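# Move nine cathodes from the cell to the racks

## Task

Harvest the electrolytic cell: take out as many of the nine cathodes as possible (the metal-coated plates hanging between the lead anodes). Hang each one in either rack with both ends of its bar seated in a single pair of slots. The anodes must stay hanging where they are.

## Robot and tools

SETUP. Four Kinova Gen3 arms (arm1 to arm4), each ending in a five-fingered right hand with a wrist camera. Base feet in the scene frame (metres, z up, origin on the floor), quaternions wxyz. arm1 at (+0.445, +0.659, +0.923), q=(+0.697, 0, 0, -0.717). arm2 at (-0.443, +0.661, +0.927), q=(+0.722, +0.001, 0, -0.692). arm3 at (-0.426, -0.658, +0.960), q=(+0.709, -0.002, -0.001, +0.706). arm4 at (+0.429, -0.659, +0.928), q=(+0.718, -0.002, 0, +0.696). Each foot faces along its own +x. Reach is about 1.06 m from the joint-1 axis. Cameras: arm1_cam_wrist to arm4_cam_wrist (fisheye, 672x504), cam_high (wide, 504x504) and cam_low (narrower, 504x504).

HAND FRAME. The hand point sits 0.045 m in front of the palm. Its +z runs along the straightened fingers, +y points out of the palm, and +x runs across the palm away from the thumb. Straight fingers extend 0.06 to 0.07 m past the point, and their centre lines are 0.06 m behind it. With the thumb turned fully in front of the palm, the hand can wrap objects 0.035 to 0.065 m thick, or handles down to about 0.025 m. A wrist bracket on the little-finger side sticks out up to 0.10 m across the palm and can strike things. The reported hand position can be off, more so at long reach.

TOOL move. Arguments: optional arm1, arm2, arm3, arm4 (one object per arm), plus cameras. Inside an arm's object:
- joints: a dict of absolute targets keyed by name. joint1_rad to joint7_rad are in radians. Ranges: joints 1, 3, 5 and 7 span ±6.283. Joint 2 spans ±2.249. Joint 4 spans ±2.579. Joint 6 spans ±2.099. hand_little, hand_ring, hand_middle, hand_index, hand_thumb_bend and hand_thumb_turn use a -1 to +1 scale: +1 is open or straight (the thumb turned out beside the palm), -1 is curled (the thumb swung in front of the palm, opposite the fingers). hand_force_limit (-1 to 1) is the setting at which a closing motor stops: about 0 N at -1 rising to 10 N at +1, or 15 N for the thumb motors. hand_speed (-0.96 to 1) scales finger speed; it reaches full speed from +0.48 up. At the start the force limit is 0 and hand_speed is -0.8.
- target: one list of 7 numbers, [x, y, z, qw, qx, qy, qz]. It is an absolute hand-point pose in the scene frame (metres plus a unit quaternion). The hand travels in a straight line toward it, starting from its current hand_target pose. When target is used, joints may hold only the hand_ keys.
- speed: the top linear speed in m/s, from 0.002 to 0.5, default 0.25. Rotation is capped at twice that value in rad/s.
- min_time_s: the minimum duration in seconds (0.1 to 8) for that arm's joint motions.
All arms in one call start together. Cartesian paths finish together, within 10 s at most. A call lasts no longer than 15 s. Paths do not avoid obstacles. Hands lag behind their paths and may overshoot the speed, especially with the arm near full stretch. An arm left out of a call may keep pushing toward its previous target. Calling move with no arms returns every arm's full state and all images.

TOOL wait: seconds (0 to 10), plus an optional cameras list. It lets the simulation run with no new commands. zoom_image: camera name plus region [x0, y0, x1, y1] in pixels of that camera's latest image, at most 504 wide and 504 high. show_instructions: no arguments; it shows the reference pages. finished_scene: optional scene=1; it ends the scene for good, and the racks must hold the cathodes with no robot help.

RESULTS. The "move" line names the arms that were commanded. "as last shown" means an arm got no command this call. "pictures" gives the image order. hand is the measured hand-point pose. hand_target is the pose the current joint targets lead to. Status words: done (within 1 cm and 2 degrees, or 0.01 rad for a joint); off_target (at rest but short of the target, possibly still pushing); time_out (the joint gave up its target and holds); not_followed or "joint command not followed" / "pose unreachable" (a built-in collision check held the arm back; the finger targets still run). hand_stopped_by gives one word per motor, in this order: little, ring, middle, index, thumb_bend, thumb_turn. Each word is moving, target, force, stalled or fault. The *_load_n values are fingertip forces in newtons, positive when the finger is pushed open; if a grip is lost, they drop toward 0. Joint velocities are in rad/s. Joint torques are in N m. Flange force is the external force on the wrist, carrying some error.

GRIPPING. A finger motor only starts when its target changes by at least 0.002. It then locks at the target or once the force limit is reached. A blocked motor keeps pushing for the full move time and then reports stalled. To grip harder, raise hand_force_limit and send a target that is more closed than the current reading. To release, send a target more open than the reading. For a gentle grasp, close at hand_speed -0.94 or lower.

AVOID. Do not let robots squeeze against each other, and do not close a hand onto another arm's fingers. Avoid hitting fixed parts or pushing hard: the arms do not stop on contact and will keep pressing. Do not drop cathodes or knock anything out of the work area or onto the floor. A torque spike above 104.5 N m (joints 1 to 4) or 51.3 N m (joints 5 to 7), or a joint straying more than 5 degrees from plan, freezes that arm for 10 s and skips the rest of its commands. After that, resend any targets it did not reach. Long holds or stretched poses heat the motors: a MOTOR HOT line appears at 60 °C, and at 75 °C the arm sags under an over-temperature stop. Occasionally loose objects get a brief outside push.

Each tool is called after ">>>" in YAML: its name, and indented under it one key for each argument.

Reference images:

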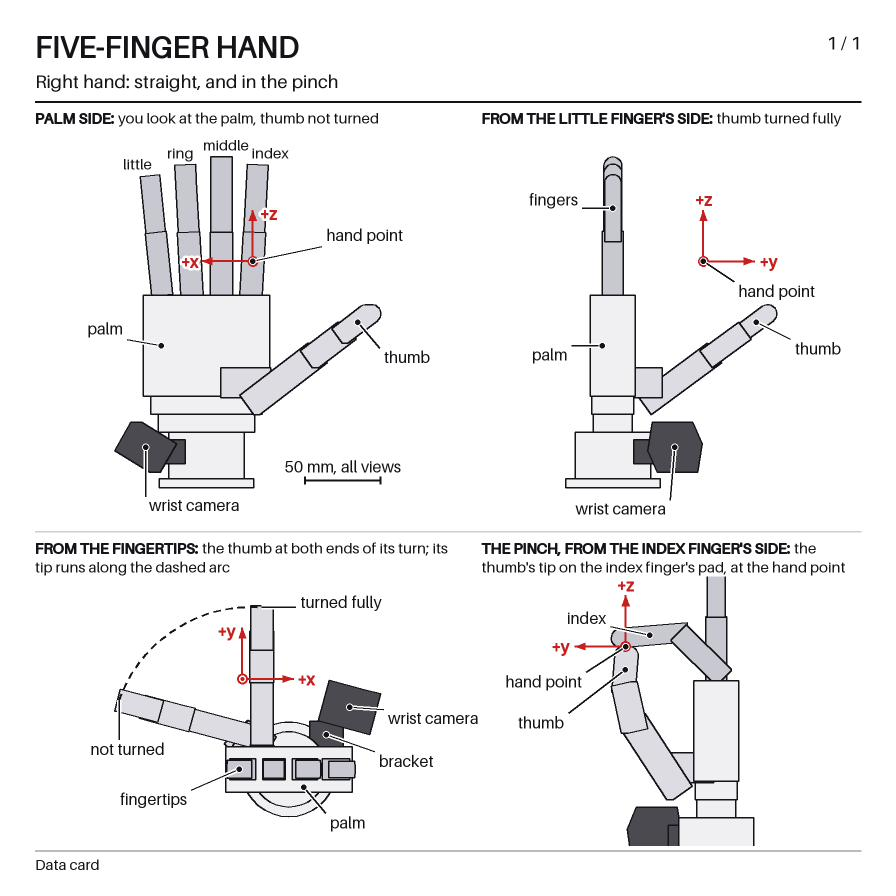

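## Session

>>> move:
  cameras: ["all"]

Scene clock: 0.00 s.
Joint torques (N m): no reading
Motor temperatures (°C): arm1=[39 35 34 33 43 43 34] | arm2=[34 33 34 33 41 40 46] | arm3=[39 33 34 33 42 51 46] | arm4=[40 32 32 39 43 50 46]
Flange force (N): no reading
Joint velocities: within noise
arm1.joint_positions: joint1_rad=+0.059 joint2_rad=-0.404 joint3_rad=-0.030 joint4_rad=+1.453 joint5_rad=+0.016 joint6_rad=+2.019 joint7_rad=-1.710 hand_little=+1.000 hand_ring=+1.000 hand_middle=+1.000 hand_index=+1.000 hand_thumb_turn=+1.000 hand_thumb_bend=+1.000 hand_force_limit=+0.000 hand_speed=-0.800
arm1.joint_status: not commanded
arm1.hand_stopped_by: target,target,target,target,target,target
arm1.little_load_n: 0.0
arm1.ring_load_n: 0.0
arm1.middle_load_n: 0.0
arm1.index_load_n: 0.0
arm1.thumb_bend_load_n: 0.0
arm1.thumb_turn_load_n: 0.0
arm1.hand: x=+0.4633 y=+0.4881 z=+1.4315 quat_wxyz=(-0.018, -0.775, -0.631, +0.035) (m; scene frame)
arm1.hand_target: x=+0.4633 y=+0.4881 z=+1.4315 quat_wxyz=(-0.018, -0.775, -0.631, +0.035) (m; scene frame)
arm1.hand_status: not commanded
arm2.joint_positions: joint1_rad=-0.094 joint2_rad=-0.380 joint3_rad=-0.029 joint4_rad=+1.429 joint5_rad=-0.035 joint6_rad=+2.037 joint7_rad=-2.121 hand_little=+1.000 hand_ring=+1.000 hand_middle=+1.000 hand_index=+1.000 hand_thumb_turn=+1.000 hand_thumb_bend=+1.000 hand_force_limit=+0.000 hand_speed=-0.800
arm2.joint_status: not commanded
arm2.hand_stopped_by: target,target,target,target,target,target
arm2.little_load_n: 0.0
arm2.ring_load_n: 0.0
arm2.middle_load_n: 0.0
arm2.index_load_n: 0.0
arm2.thumb_bend_load_n: 0.0
arm2.thumb_turn_load_n: 0.0
arm2.hand: x=-0.3893 y=+0.4749 z=+1.4418 quat_wxyz=(-0.030, -0.825, -0.564, +0.001) (m; scene frame)
arm2.hand_target: x=-0.3893 y=+0.4749 z=+1.4418 quat_wxyz=(-0.030, -0.825, -0.564, +0.001) (m; scene frame)
arm2.hand_status: not commanded
arm3.joint_positions: joint1_rad=+0.220 joint2_rad=-0.483 joint3_rad=-0.035 joint4_rad=+1.536 joint5_rad=-0.063 joint6_rad=+2.019 joint7_rad=-1.937 hand_little=+1.000 hand_ring=+1.000 hand_middle=+1.000 hand_index=+1.000 hand_thumb_turn=+1.000 hand_thumb_bend=+1.000 hand_force_limit=+0.000 hand_speed=-0.800
arm3.joint_status: not commanded
arm3.hand_stopped_by: target,target,target,target,target,target
arm3.little_load_n: 0.0
arm3.ring_load_n: 0.0
arm3.middle_load_n: 0.0
arm3.index_load_n: 0.0
arm3.thumb_bend_load_n: 0.0
arm3.thumb_turn_load_n: 0.0
arm3.hand: x=-0.4417 y=-0.5031 z=+1.4572 quat_wxyz=(-0.009, +0.497, -0.867, -0.038) (m; scene frame)
arm3.hand_target: x=-0.4417 y=-0.5031 z=+1.4572 quat_wxyz=(-0.009, +0.497, -0.867, -0.038) (m; scene frame)
arm3.hand_status: not commanded
arm4.joint_positions: joint1_rad=-0.378 joint2_rad=-0.379 joint3_rad=-0.055 joint4_rad=+1.436 joint5_rad=-0.006 joint6_rad=+2.035 joint7_rad=-1.707 hand_little=+1.000 hand_ring=+1.000 hand_middle=+1.000 hand_index=+1.000 hand_thumb_turn=+1.000 hand_thumb_bend=+1.000 hand_force_limit=+0.000 hand_speed=-0.800
arm4.joint_status: not commanded
arm4.hand_stopped_by: target,target,target,target,target,target
arm4.little_load_n: 0.0
arm4.ring_load_n: 0.0
arm4.middle_load_n: 0.0
arm4.index_load_n: 0.0
arm4.thumb_bend_load_n: 0.0
arm4.thumb_turn_load_n: 0.0
arm4.hand: x=+0.3274 y=-0.5137 z=+1.4369 quat_wxyz=(-0.018, +0.794, -0.607, -0.016) (m; scene frame)
arm4.hand_target: x=+0.3274 y=-0.5137 z=+1.4369 quat_wxyz=(-0.018, +0.794, -0.607, -0.016) (m; scene frame)
arm4.hand_status: not commanded
pictures: arm1_cam_wrist, arm2_cam_wrist, arm3_cam_wrist, arm4_cam_wrist, cam_high, cam_low

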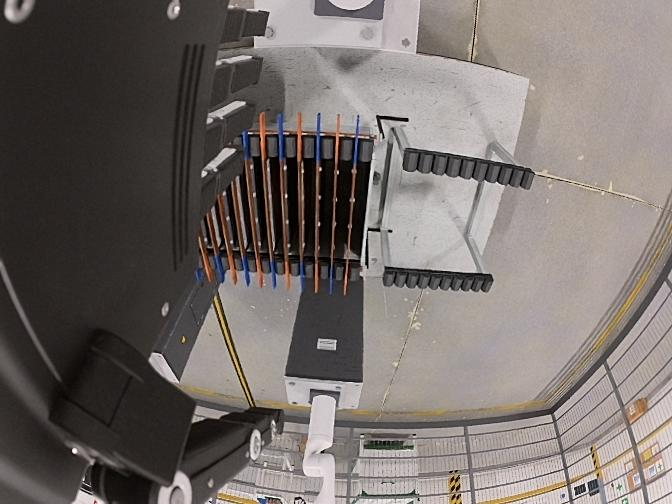

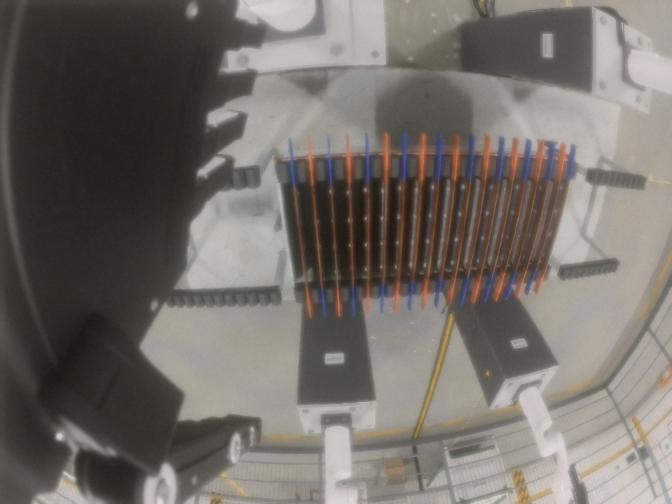

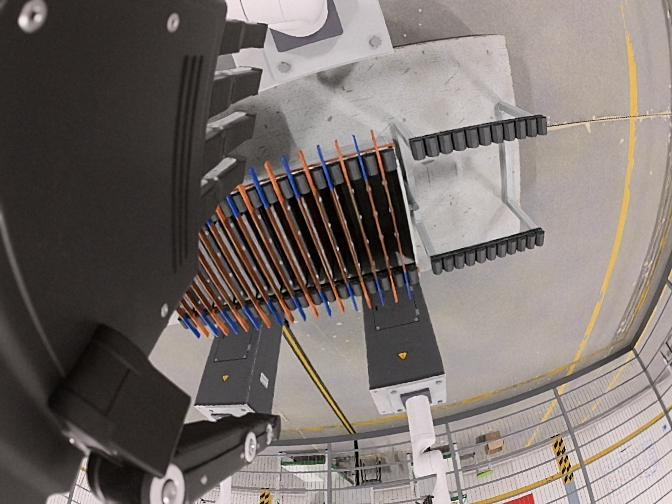

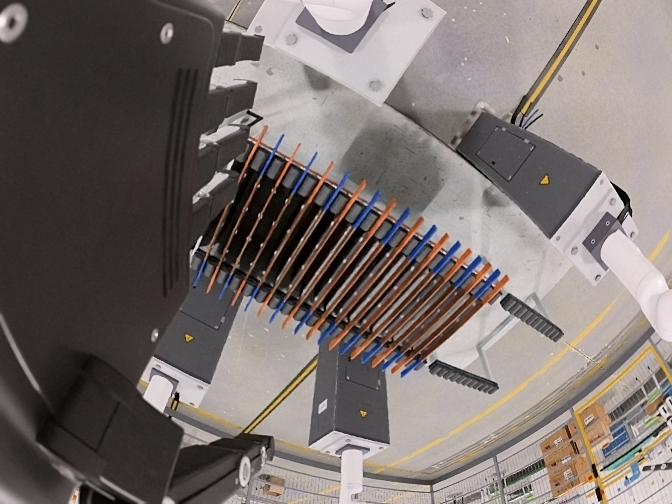

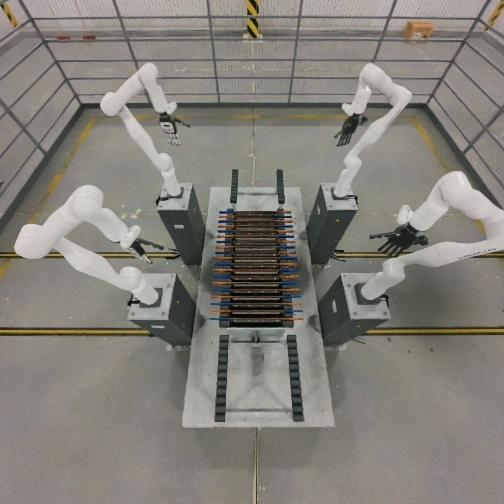

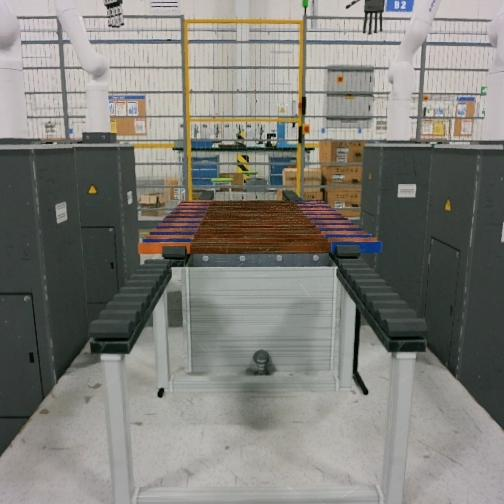

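>>> zoom_image:
  camera: "cam_high"
  region: [170, 160, 340, 340]

>>> zoom_image:
  camera: "cam_low"
  region: [80, 180, 430, 400]

>>> zoom_image:
  camera: "arm1_cam_wrist"
  region: [190, 80, 540, 310]

>>> zoom_image:
  camera: "arm2_cam_wrist"
  region: [160, 100, 660, 340]

>>> zoom_image:
  camera: "arm3_cam_wrist"
  region: [160, 90, 560, 350]

>>> zoom_image:
  camera: "arm4_cam_wrist"
  region: [180, 110, 600, 400]

Scaled by 2.800 from the camera's image (finer frame: 720x720).

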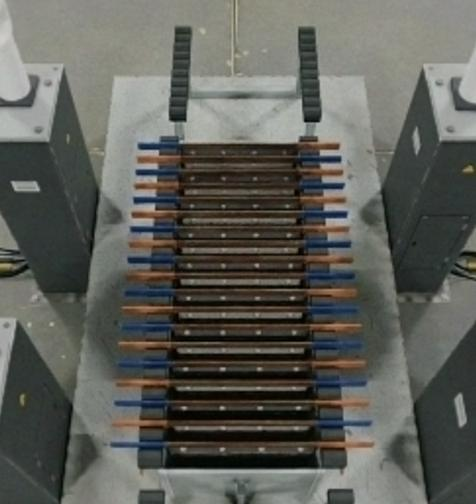

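Scaled by 1.440 from the camera's image (finer frame: 720x720).

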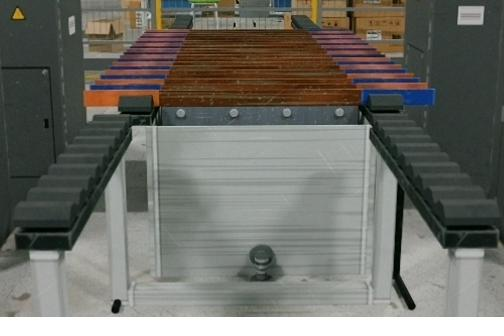

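Scaled by 1.440 from the camera's image (finer frame: 960x720).

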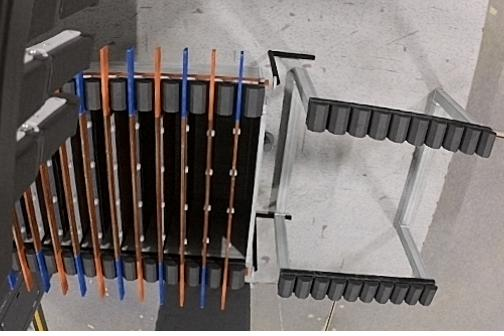

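Scaled by 1.008 from the camera's image (finer frame: 960x720).

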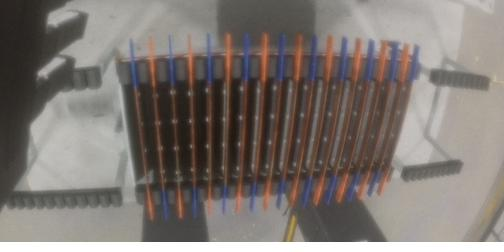

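Scaled by 1.260 from the camera's image (finer frame: 960x720).

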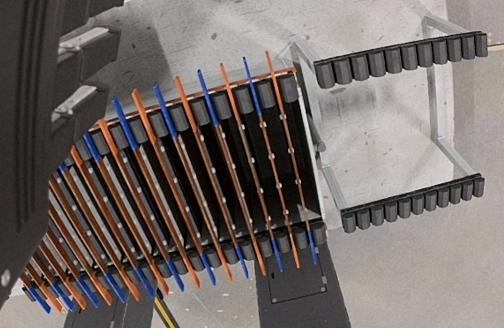

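Scaled by 1.200 from the camera's image (finer frame: 960x720).

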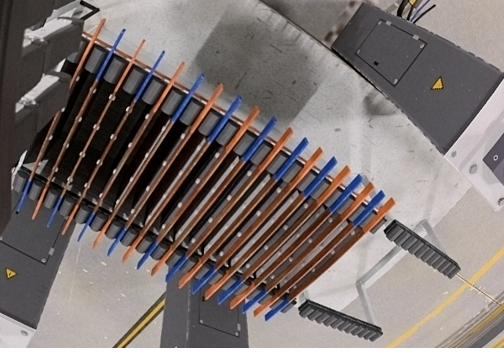

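>>> zoom_image:
  camera: "cam_high"
  region: [200, 290, 320, 430]

>>> zoom_image:
  camera: "cam_high"
  region: [200, 200, 320, 340]

>>> zoom_image:
  camera: "cam_low"
  region: [80, 190, 260, 370]

>>> zoom_image:
  camera: "cam_low"
  region: [120, 180, 400, 280]

>>> zoom_image:
  camera: "arm1_cam_wrist"
  region: [230, 100, 400, 300]

>>> zoom_image:
  camera: "arm3_cam_wrist"
  region: [200, 120, 560, 340]

Scaled by 3.600 from the camera's image (finer frame: 720x720).

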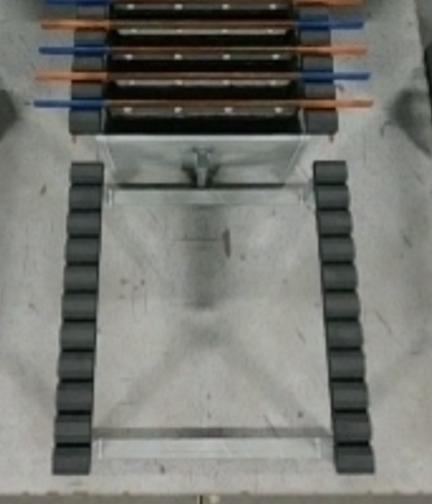

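Scaled by 3.600 from the camera's image (finer frame: 720x720).

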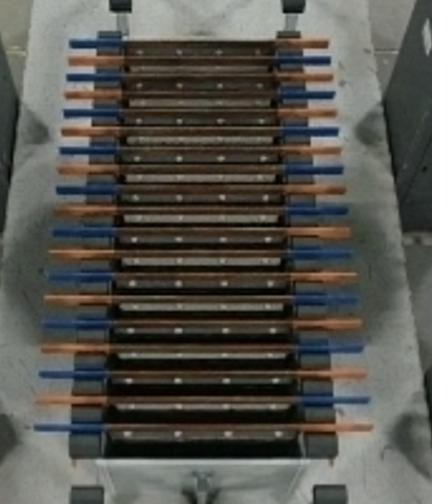

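Scaled by 2.800 from the camera's image (finer frame: 720x720).

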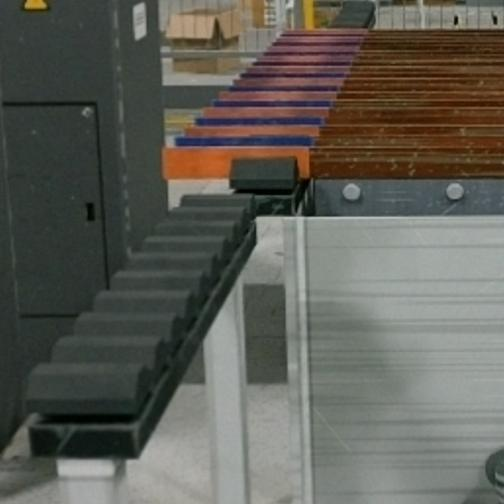

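Scaled by 1.800 from the camera's image (finer frame: 720x720).

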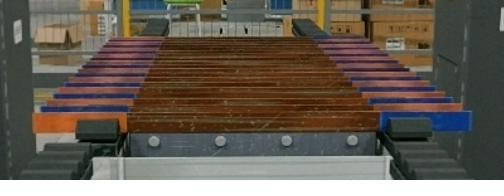

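Scaled by 2.520 from the camera's image (finer frame: 960x720).

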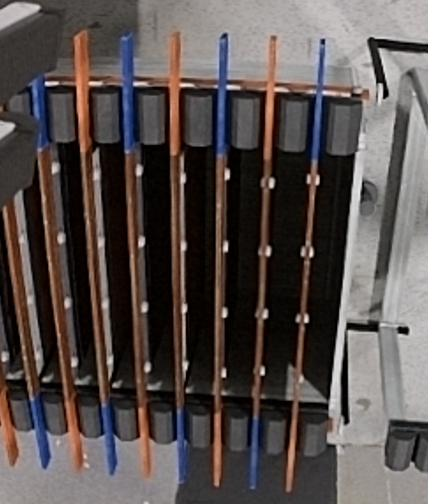

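Scaled by 1.400 from the camera's image (finer frame: 960x720).

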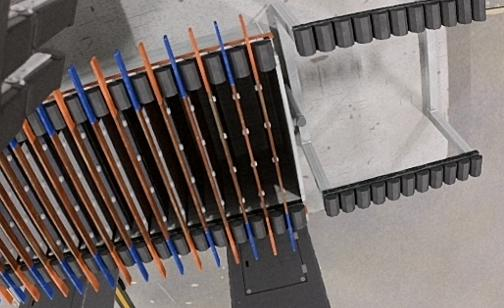

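>>> zoom_image:
  camera: "arm1_cam_wrist"
  region: [360, 100, 560, 310]

>>> zoom_image:
  camera: "arm1_cam_wrist"
  region: [260, 320, 400, 440]

>>> zoom_image:
  camera: "arm3_cam_wrist"
  region: [380, 90, 570, 290]

>>> zoom_image:
  camera: "arm3_cam_wrist"
  region: [350, 330, 470, 430]

>>> zoom_image:
  camera: "cam_high"
  region: [120, 160, 400, 330]

Scaled by 2.400 from the camera's image (finer frame: 960x720).

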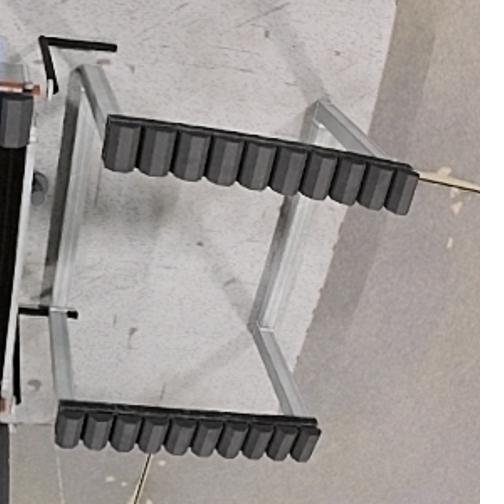

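Scaled by 3.600 from the camera's image (finer frame: 960x720).

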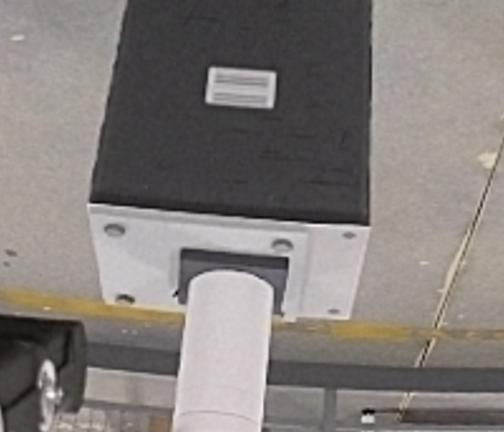

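Scaled by 2.520 from the camera's image (finer frame: 960x720).

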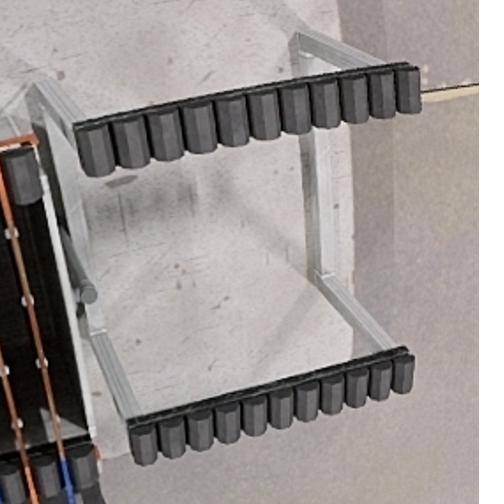

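Scaled by 4.200 from the camera's image (finer frame: 960x720).

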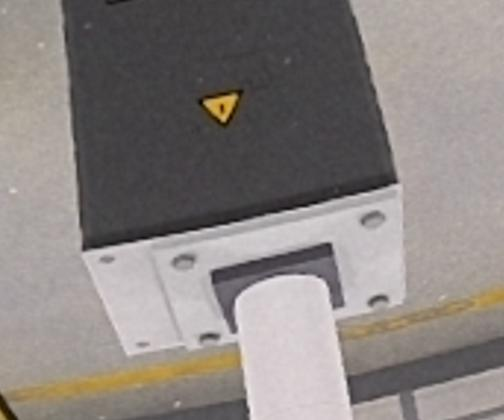

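Scaled by 1.800 from the camera's image (finer frame: 720x720).

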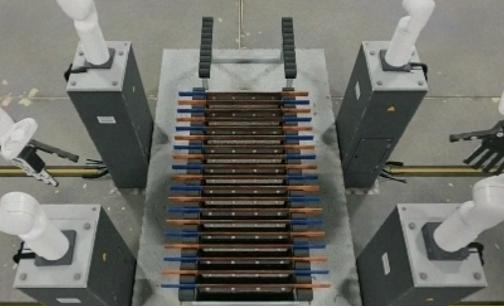

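>>> move:
  arm1: {"joints": {"joint1_rad": -0.075, "joint2_rad": 1.14, "joint3_rad": 0, "joint4_rad": 2.194, "joint5_rad": 0, "joint6_rad": -0.19, "joint7_rad": 1.524}, "min_time_s": 3.2}
  arm2: {"joints": {"joint1_rad": -0.105, "joint2_rad": 1.149, "joint3_rad": 0, "joint4_rad": 2.173, "joint5_rad": 0, "joint6_rad": -0.18, "joint7_rad": 1.424}, "min_time_s": 3.2}
  arm3: {"joints": {"joint1_rad": -0.094, "joint2_rad": 1.244, "joint3_rad": 0, "joint4_rad": 2.142, "joint5_rad": 0, "joint6_rad": -0.245, "joint7_rad": 1.481}, "min_time_s": 3.2}
  arm4: {"joints": {"joint1_rad": -0.121, "joint2_rad": 1.154, "joint3_rad": 0, "joint4_rad": 2.184, "joint5_rad": 0, "joint6_rad": -0.197, "joint7_rad": 1.481}, "min_time_s": 3.2}
  cameras: ["all"]

Scene clock: 33.77 s.
Joint torques (N m): arm1=[-0.48 -15.46 0.14 1.28 0.04 0.04 -0.19] | arm2=[0.39 -18.63 -0.24 0.25 0.57 0.2 -0.27] | arm3=[0.32 -15.77 -0.02 2.7 0.22 0.3 -0.15] | arm4=[0.79 -15.81 -0.1 2.26 -0.11 0.11 0.08]
Motor temperatures (°C): arm1=[38 35 34 33 43 43 34] | arm2=[34 33 34 33 41 40 46] | arm3=[39 33 34 33 42 51 46] | arm4=[40 32 32 39 43 50 46]
Flange force (N): arm1=[-0.7 1.6 -1.6] | arm2=[-6.0 -1.1 6.1] | arm3=[1.1 -0.7 1.2] | arm4=[1.4 -1.9 1.4]
move: arm1 done; arm2 done; arm3 done; arm4 done
Joint velocities: within noise
arm1.joint_positions: joint1_rad=-0.075 joint2_rad=+1.140 joint3_rad=+0.000 joint4_rad=+2.194 joint5_rad=+0.000 joint6_rad=-0.190 joint7_rad=+1.524 hand_little=+1.000 hand_ring=+1.000 hand_middle=+1.000 hand_index=+1.000 hand_thumb_turn=+1.000 hand_thumb_bend=+1.000 hand_force_limit=+0.000 hand_speed=-0.800
arm1.joint_status: all done
arm1.hand_stopped_by: target,target,target,target,target,target
arm1.little_load_n: 0.0
arm1.ring_load_n: 0.0
arm1.middle_load_n: 0.0
arm1.index_load_n: 0.0
arm1.thumb_bend_load_n: 0.0
arm1.thumb_turn_load_n: 0.0
arm1.hand: x=+0.3750 y=+0.3672 z=+0.7529 quat_wxyz=(+0.000, +0.708, -0.707, -0.001)
arm1.hand_target: x=+0.3750 y=+0.3672 z=+0.7529 quat_wxyz=(+0.000, +0.708, -0.707, -0.001)
arm1.hand_status: not commanded
arm2.joint_positions: joint1_rad=-0.105 joint2_rad=+1.149 joint3_rad=+0.000 joint4_rad=+2.173 joint5_rad=+0.000 joint6_rad=-0.180 joint7_rad=+1.424 hand_little=+1.000 hand_ring=+1.000 hand_middle=+1.000 hand_index=+1.000 hand_thumb_turn=+1.000 hand_thumb_bend=+1.000 hand_force_limit=+0.000 hand_speed=-0.800
arm2.joint_status: all done
arm2.hand_stopped_by: target,target,target,target,target,target
arm2.little_load_n: 0.0
arm2.ring_load_n: 0.0
arm2.middle_load_n: 0.0
arm2.index_load_n: 0.0
arm2.thumb_bend_load_n: 0.0
arm2.thumb_turn_load_n: 0.0
arm2.hand: x=-0.4791 y=+0.3641 z=+0.7525 quat_wxyz=(-0.001, +0.707, -0.707, +0.000)
arm2.hand_target: x=-0.4791 y=+0.3641 z=+0.7525 quat_wxyz=(-0.001, +0.707, -0.707, +0.000)
arm2.hand_status: not commanded
arm3.joint_positions: joint1_rad=-0.094 joint2_rad=+1.244 joint3_rad=+0.000 joint4_rad=+2.142 joint5_rad=+0.000 joint6_rad=-0.245 joint7_rad=+1.481 hand_little=+1.000 hand_ring=+1.000 hand_middle=+1.000 hand_index=+1.000 hand_thumb_turn=+1.000 hand_thumb_bend=+1.000 hand_force_limit=+0.000 hand_speed=-0.800
arm3.joint_status: all done
arm3.hand_stopped_by: target,target,target,target,target,target
arm3.little_load_n: -0.5
arm3.ring_load_n: 0.0
arm3.middle_load_n: 0.0
arm3.index_load_n: 0.0
arm3.thumb_bend_load_n: 0.0
arm3.thumb_turn_load_n: 0.0
arm3.hand: x=-0.3690 y=-0.3655 z=+0.7526 quat_wxyz=(+0.002, +0.707, +0.707, +0.001)
arm3.hand_target: x=-0.3690 y=-0.3655 z=+0.7526 quat_wxyz=(+0.002, +0.707, +0.707, +0.001)
arm3.hand_status: not commanded
arm4.joint_positions: joint1_rad=-0.121 joint2_rad=+1.154 joint3_rad=+0.000 joint4_rad=+2.184 joint5_rad=+0.000 joint6_rad=-0.197 joint7_rad=+1.481 hand_little=+1.000 hand_ring=+1.000 hand_middle=+1.000 hand_index=+1.000 hand_thumb_turn=+1.000 hand_thumb_bend=+1.000 hand_force_limit=+0.000 hand_speed=-0.800
arm4.joint_status: all done
arm4.hand_stopped_by: target,target,target,target,target,target
arm4.little_load_n: 0.0
arm4.ring_load_n: 0.0
arm4.middle_load_n: 0.0
arm4.index_load_n: 0.0
arm4.thumb_bend_load_n: 0.0
arm4.thumb_turn_load_n: 0.0
arm4.hand: x=+0.4856 y=-0.3660 z=+0.7518 quat_wxyz=(+0.002, +0.707, +0.707, +0.000)
arm4.hand_target: x=+0.4856 y=-0.3660 z=+0.7518 quat_wxyz=(+0.002, +0.707, +0.707, +0.000)
arm4.hand_status: not commanded
pictures: arm1_cam_wrist, arm2_cam_wrist, arm3_cam_wrist, arm4_cam_wrist, cam_high, cam_low

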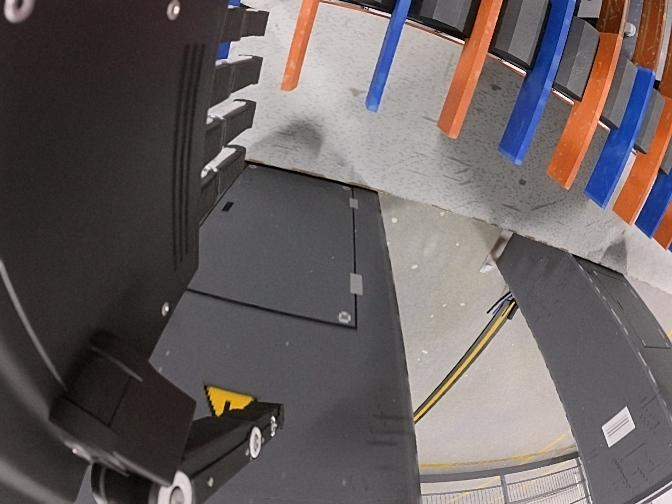

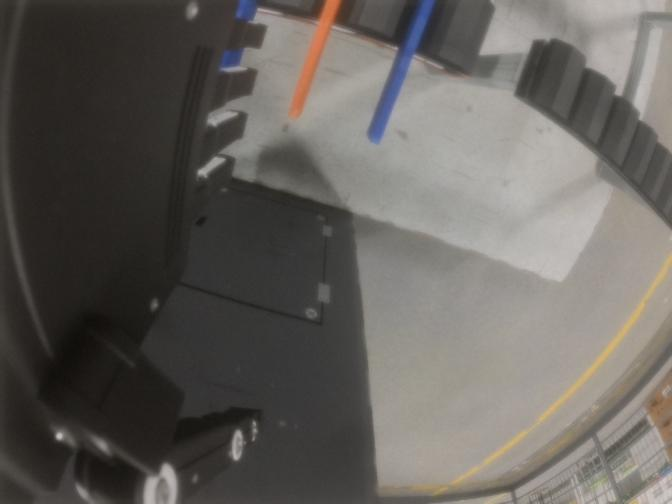

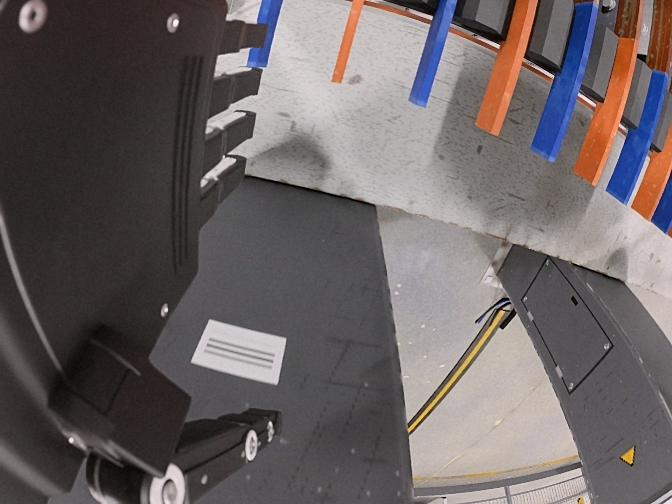

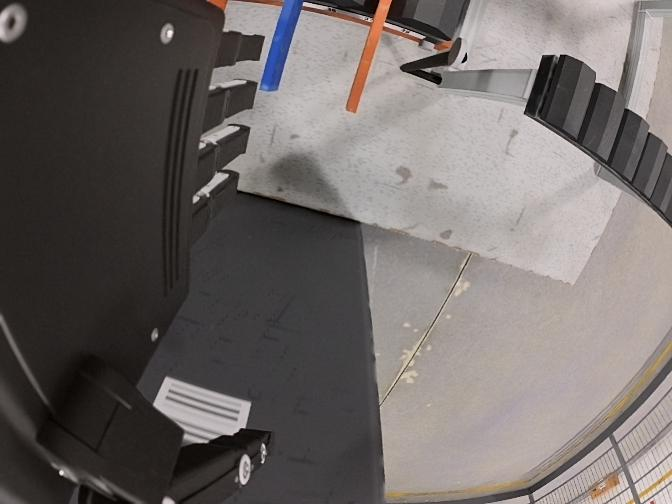

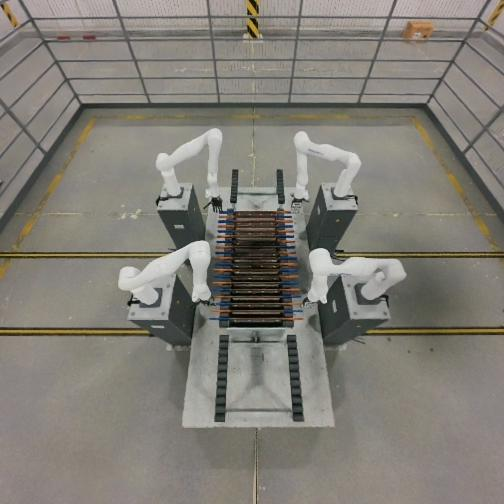

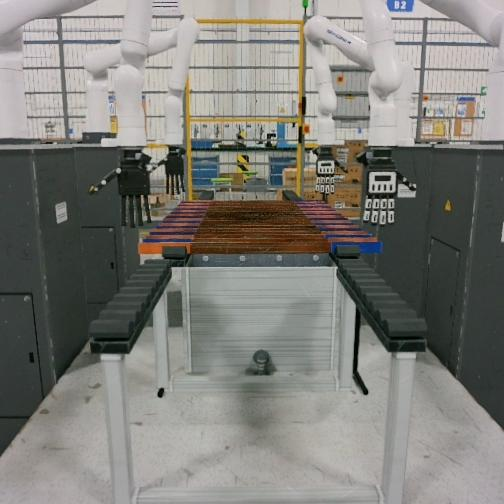

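>>> zoom_image:
  camera: "cam_low"
  region: [80, 140, 260, 270]

>>> zoom_image:
  camera: "cam_low"
  region: [260, 130, 440, 260]

>>> zoom_image:
  camera: "arm1_cam_wrist"
  region: [200, 0, 672, 260]

>>> zoom_image:
  camera: "arm4_cam_wrist"
  region: [180, 0, 500, 240]

>>> zoom_image:
  camera: "arm2_cam_wrist"
  region: [180, 0, 500, 240]

>>> zoom_image:
  camera: "arm3_cam_wrist"
  region: [180, 0, 500, 240]

Scaled by 2.800 from the camera's image (finer frame: 720x720).

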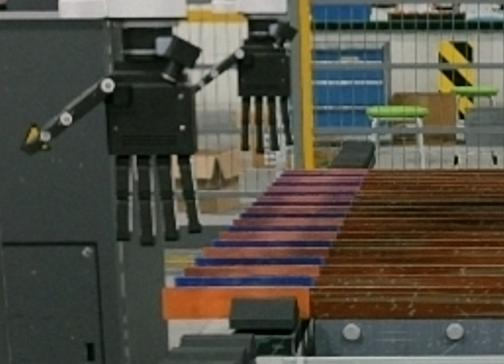

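Scaled by 2.800 from the camera's image (finer frame: 720x720).

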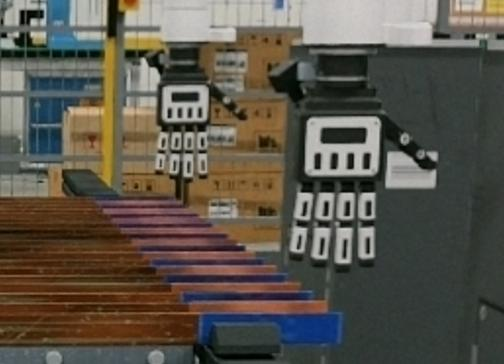

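Scaled by 1.068 from the camera's image (finer frame: 960x720).

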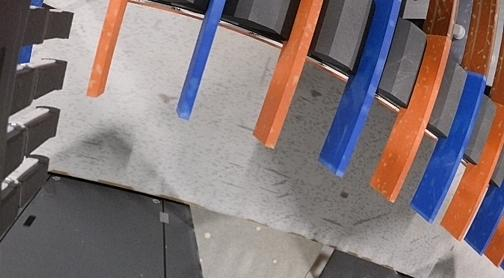

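Scaled by 1.575 from the camera's image (finer frame: 960x720).

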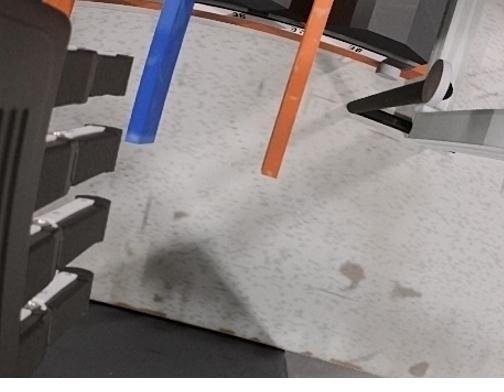

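Scaled by 1.575 from the camera's image (finer frame: 960x720).

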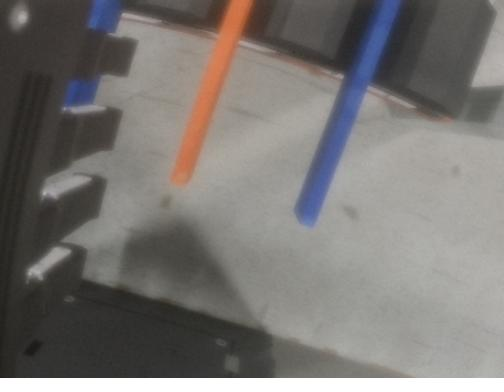

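Scaled by 1.575 from the camera's image (finer frame: 960x720).

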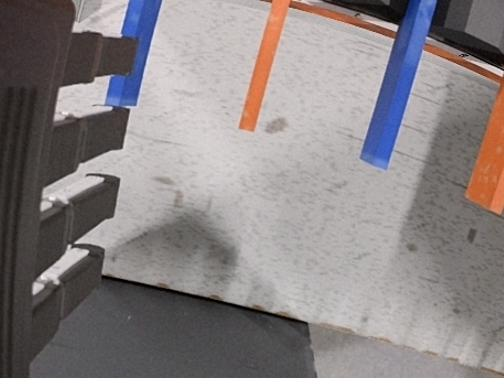

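>>> move:
  arm1: {"target": [0.390, 0.3355, 0.737, 0, 0.7071, -0.7071, 0], "speed": 0.15}
  arm2: {"target": [-0.471, 0.351, 0.737, 0, 0.7071, -0.7071, 0], "speed": 0.15}
  arm3: {"target": [-0.408, -0.3235, 0.737, 0, 0.7071, 0.7071, 0], "speed": 0.15}
  arm4: {"target": [0.456, -0.335, 0.737, 0, 0.7071, 0.7071, 0], "speed": 0.15}
  cameras: ["all"]

>>> zoom_image:
  camera: "cam_low"
  region: [80, 140, 260, 270]

>>> zoom_image:
  camera: "cam_low"
  region: [260, 140, 440, 270]

>>> zoom_image:
  camera: "arm1_cam_wrist"
  region: [180, 0, 500, 240]

>>> zoom_image:
  camera: "arm2_cam_wrist"
  region: [180, 0, 500, 240]

>>> zoom_image:
  camera: "arm3_cam_wrist"
  region: [180, 0, 500, 240]

>>> zoom_image:
  camera: "arm4_cam_wrist"
  region: [180, 0, 500, 240]

>>> zoom_image:
  camera: "cam_high"
  region: [190, 270, 320, 340]

Scene clock: 47.73 s.
Joint torques (N m): arm1=[-0.47 -16.32 0.15 0.64 0.05 0.08 -0.16] | arm2=[0.43 -19.1 -0.23 0.09 0.56 0.2 -0.3] | arm3=[0.32 -17.04 -0.18 1.48 0.26 0.36 -0.16] | arm4=[0.77 -16.75 -0.15 1.5 -0.12 0.1 0.05]
Motor temperatures (°C): arm1=[38 35 34 33 43 43 34] | arm2=[34 33 34 33 41 40 46] | arm3=[39 33 34 33 42 51 46] | arm4=[40 32 32 39 43 50 46]
Flange force (N): arm1=[-0.8 1.5 -1.6] | arm2=[-5.6 -1.1 5.7] | arm3=[0.6 -0.8 1.3] | arm4=[1.4 -1.9 1.4]
move: arm1 done; arm2 done; arm3 done; arm4 done
Joint velocities: within noise
arm1.joint_positions: joint1_rad=-0.110 joint2_rad=+1.171 joint3_rad=-0.003 joint4_rad=+2.080 joint5_rad=-0.021 joint6_rad=-0.108 joint7_rad=+1.507 hand_little=+1.000 hand_ring=+1.000 hand_middle=+1.000 hand_index=+1.000 hand_thumb_turn=+1.000 hand_thumb_bend=+1.000 hand_force_limit=+0.000 hand_speed=-0.800
arm1.joint_status: not commanded
arm1.hand_stopped_by: target,target,target,target,target,target
arm1.little_load_n: 0.0
arm1.ring_load_n: -0.5
arm1.middle_load_n: 0.0
arm1.index_load_n: 0.0
arm1.thumb_bend_load_n: 0.5
arm1.thumb_turn_load_n: 0.0
arm1.hand: x=+0.3900 y=+0.3355 z=+0.7370 quat_wxyz=(+0.000, +0.707, -0.707, +0.000)
arm1.hand_target: x=+0.3900 y=+0.3355 z=+0.7370 quat_wxyz=(+0.000, +0.707, -0.707, +0.000)
arm1.hand_status: done (0.000 m and 0.0 deg from the pose sent, 0.039 m and 0.1 deg at the start)
arm2.joint_positions: joint1_rad=-0.125 joint2_rad=+1.186 joint3_rad=+0.000 joint4_rad=+2.113 joint5_rad=-0.012 joint6_rad=-0.158 joint7_rad=+1.415 hand_little=+1.000 hand_ring=+1.000 hand_middle=+1.000 hand_index=+1.000 hand_thumb_turn=+1.000 hand_thumb_bend=+1.000 hand_force_limit=+0.000 hand_speed=-0.800
arm2.joint_status: not commanded
arm2.hand_stopped_by: target,target,target,target,target,target
arm2.little_load_n: 0.0
arm2.ring_load_n: 0.0
arm2.middle_load_n: 0.0
arm2.index_load_n: 0.0
arm2.thumb_bend_load_n: -0.5
arm2.thumb_turn_load_n: 0.0
arm2.hand: x=-0.4710 y=+0.3510 z=+0.7370 quat_wxyz=(+0.000, +0.707, -0.707, +0.000)
arm2.hand_target: x=-0.4710 y=+0.3510 z=+0.7370 quat_wxyz=(+0.000, +0.707, -0.707, +0.000)
arm2.hand_status: done (0.000 m and 0.0 deg from the pose sent, 0.022 m and 0.1 deg at the start)
arm3.joint_positions: joint1_rad=-0.179 joint2_rad=+1.263 joint3_rad=-0.010 joint4_rad=+1.988 joint5_rad=-0.050 joint6_rad=-0.111 joint7_rad=+1.443 hand_little=+1.000 hand_ring=+1.000 hand_middle=+1.000 hand_index=+1.000 hand_thumb_turn=+1.000 hand_thumb_bend=+1.000 hand_force_limit=+0.000 hand_speed=-0.800
arm3.joint_status: not commanded
arm3.hand_stopped_by: target,target,target,target,target,target
arm3.little_load_n: 0.0
arm3.ring_load_n: 0.0
arm3.middle_load_n: 0.0
arm3.index_load_n: 0.0
arm3.thumb_bend_load_n: 0.0
arm3.thumb_turn_load_n: 0.0
arm3.hand: x=-0.4080 y=-0.3235 z=+0.7370 quat_wxyz=(+0.000, +0.707, +0.707, +0.000)
arm3.hand_target: x=-0.4080 y=-0.3235 z=+0.7370 quat_wxyz=(+0.000, +0.707, +0.707, +0.000)
arm3.hand_status: done (0.000 m and 0.0 deg from the pose sent, 0.059 m and 0.2 deg at the start)
arm4.joint_positions: joint1_rad=-0.189 joint2_rad=+1.180 joint3_rad=-0.007 joint4_rad=+2.068 joint5_rad=-0.040 joint6_rad=-0.110 joint7_rad=+1.450 hand_little=+1.000 hand_ring=+1.000 hand_middle=+1.000 hand_index=+1.000 hand_thumb_turn=+1.000 hand_thumb_bend=+1.000 hand_force_limit=+0.000 hand_speed=-0.800
arm4.joint_status: not commanded
arm4.hand_stopped_by: target,target,target,target,target,target
arm4.little_load_n: 0.0
arm4.ring_load_n: 0.0
arm4.middle_load_n: 0.0
arm4.index_load_n: 0.0
arm4.thumb_bend_load_n: -0.5
arm4.thumb_turn_load_n: 0.0
arm4.hand: x=+0.4560 y=-0.3350 z=+0.7370 quat_wxyz=(+0.000, +0.707, +0.707, +0.000)
arm4.hand_target: x=+0.4560 y=-0.3350 z=+0.7370 quat_wxyz=(+0.000, +0.707, +0.707, +0.000)
arm4.hand_status: done (0.000 m and 0.0 deg from the pose sent, 0.045 m and 0.2 deg at the start)
pictures: arm1_cam_wrist, arm2_cam_wrist, arm3_cam_wrist, arm4_cam_wrist, cam_high, cam_low

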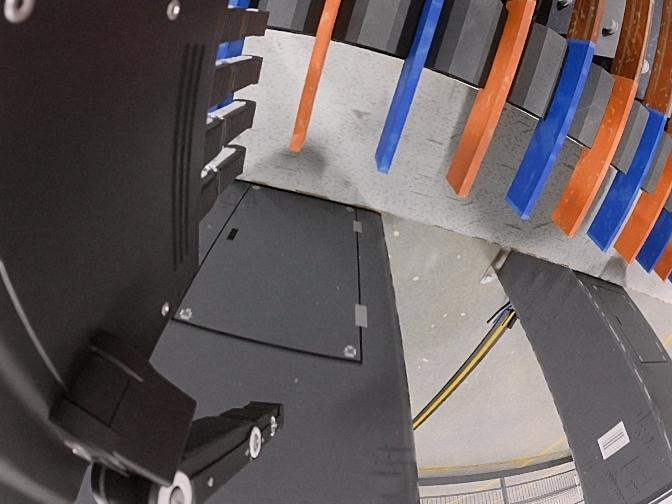

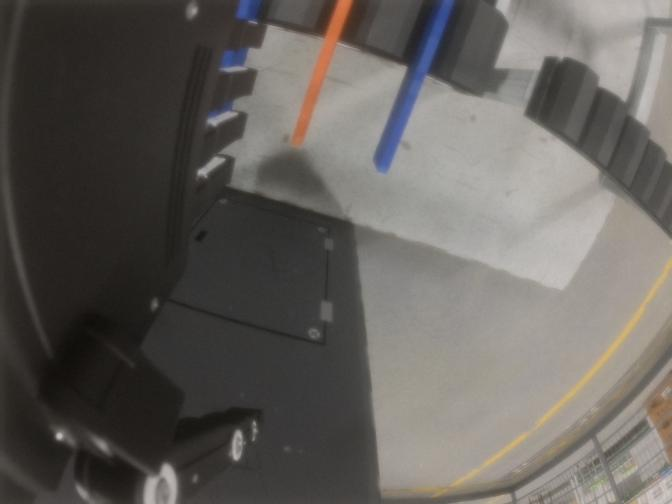

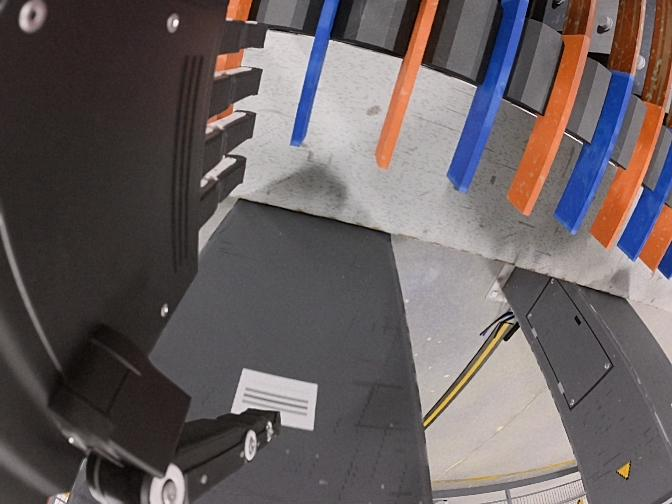

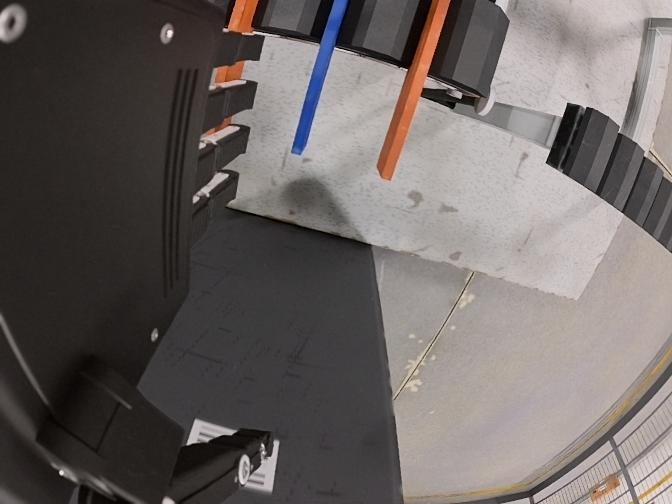

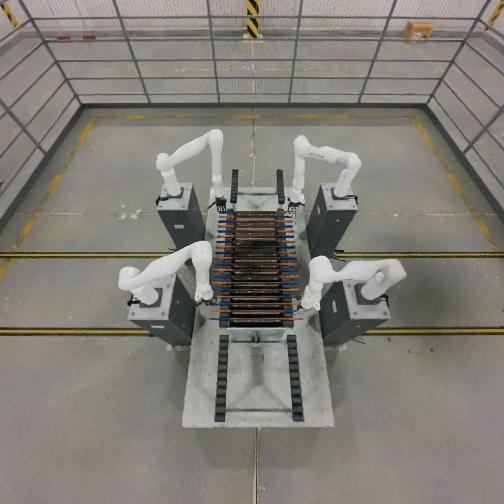

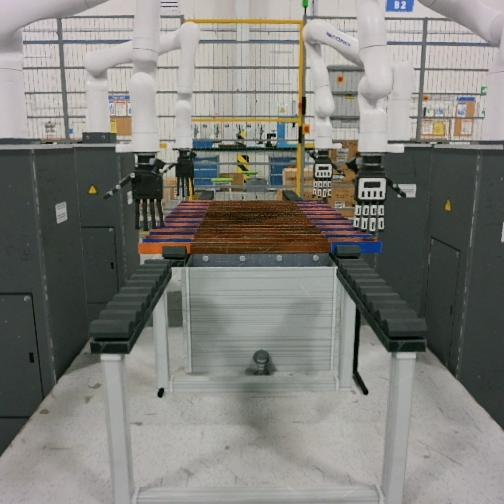

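Scaled by 2.800 from the camera's image (finer frame: 720x720).

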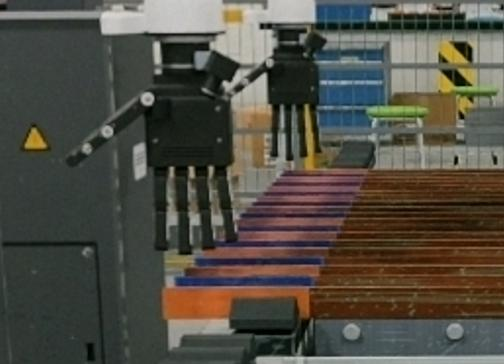

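Scaled by 2.800 from the camera's image (finer frame: 720x720).

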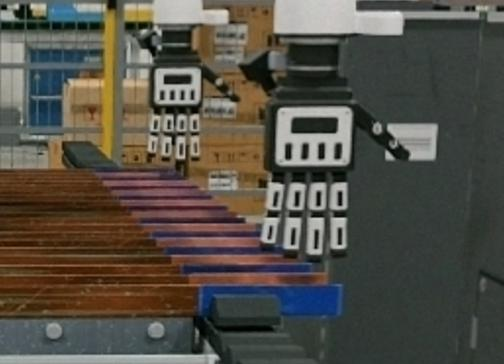

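Scaled by 1.575 from the camera's image (finer frame: 960x720).

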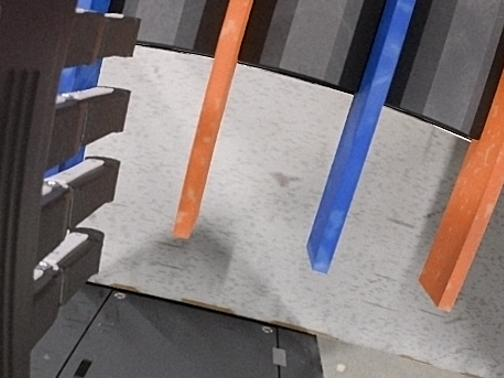

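Scaled by 1.575 from the camera's image (finer frame: 960x720).

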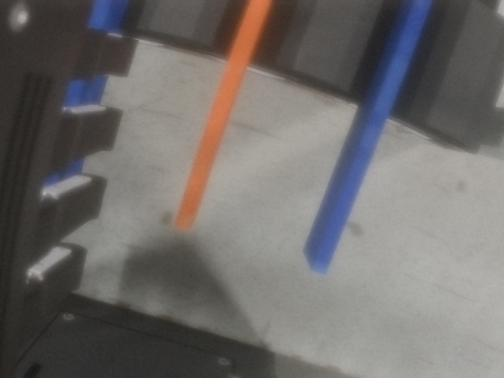

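Scaled by 1.575 from the camera's image (finer frame: 960x720).

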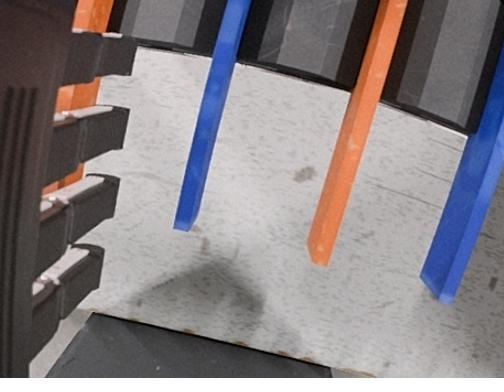

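Scaled by 1.575 from the camera's image (finer frame: 960x720).

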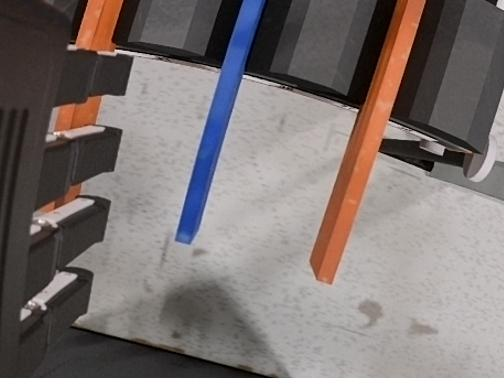

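Scaled by 3.877 from the camera's image (finer frame: 720x720).

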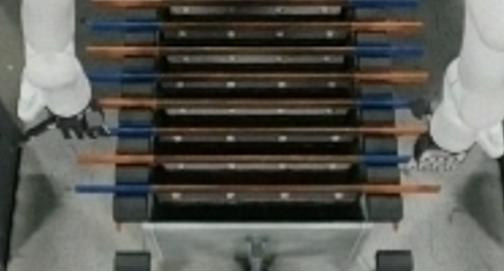

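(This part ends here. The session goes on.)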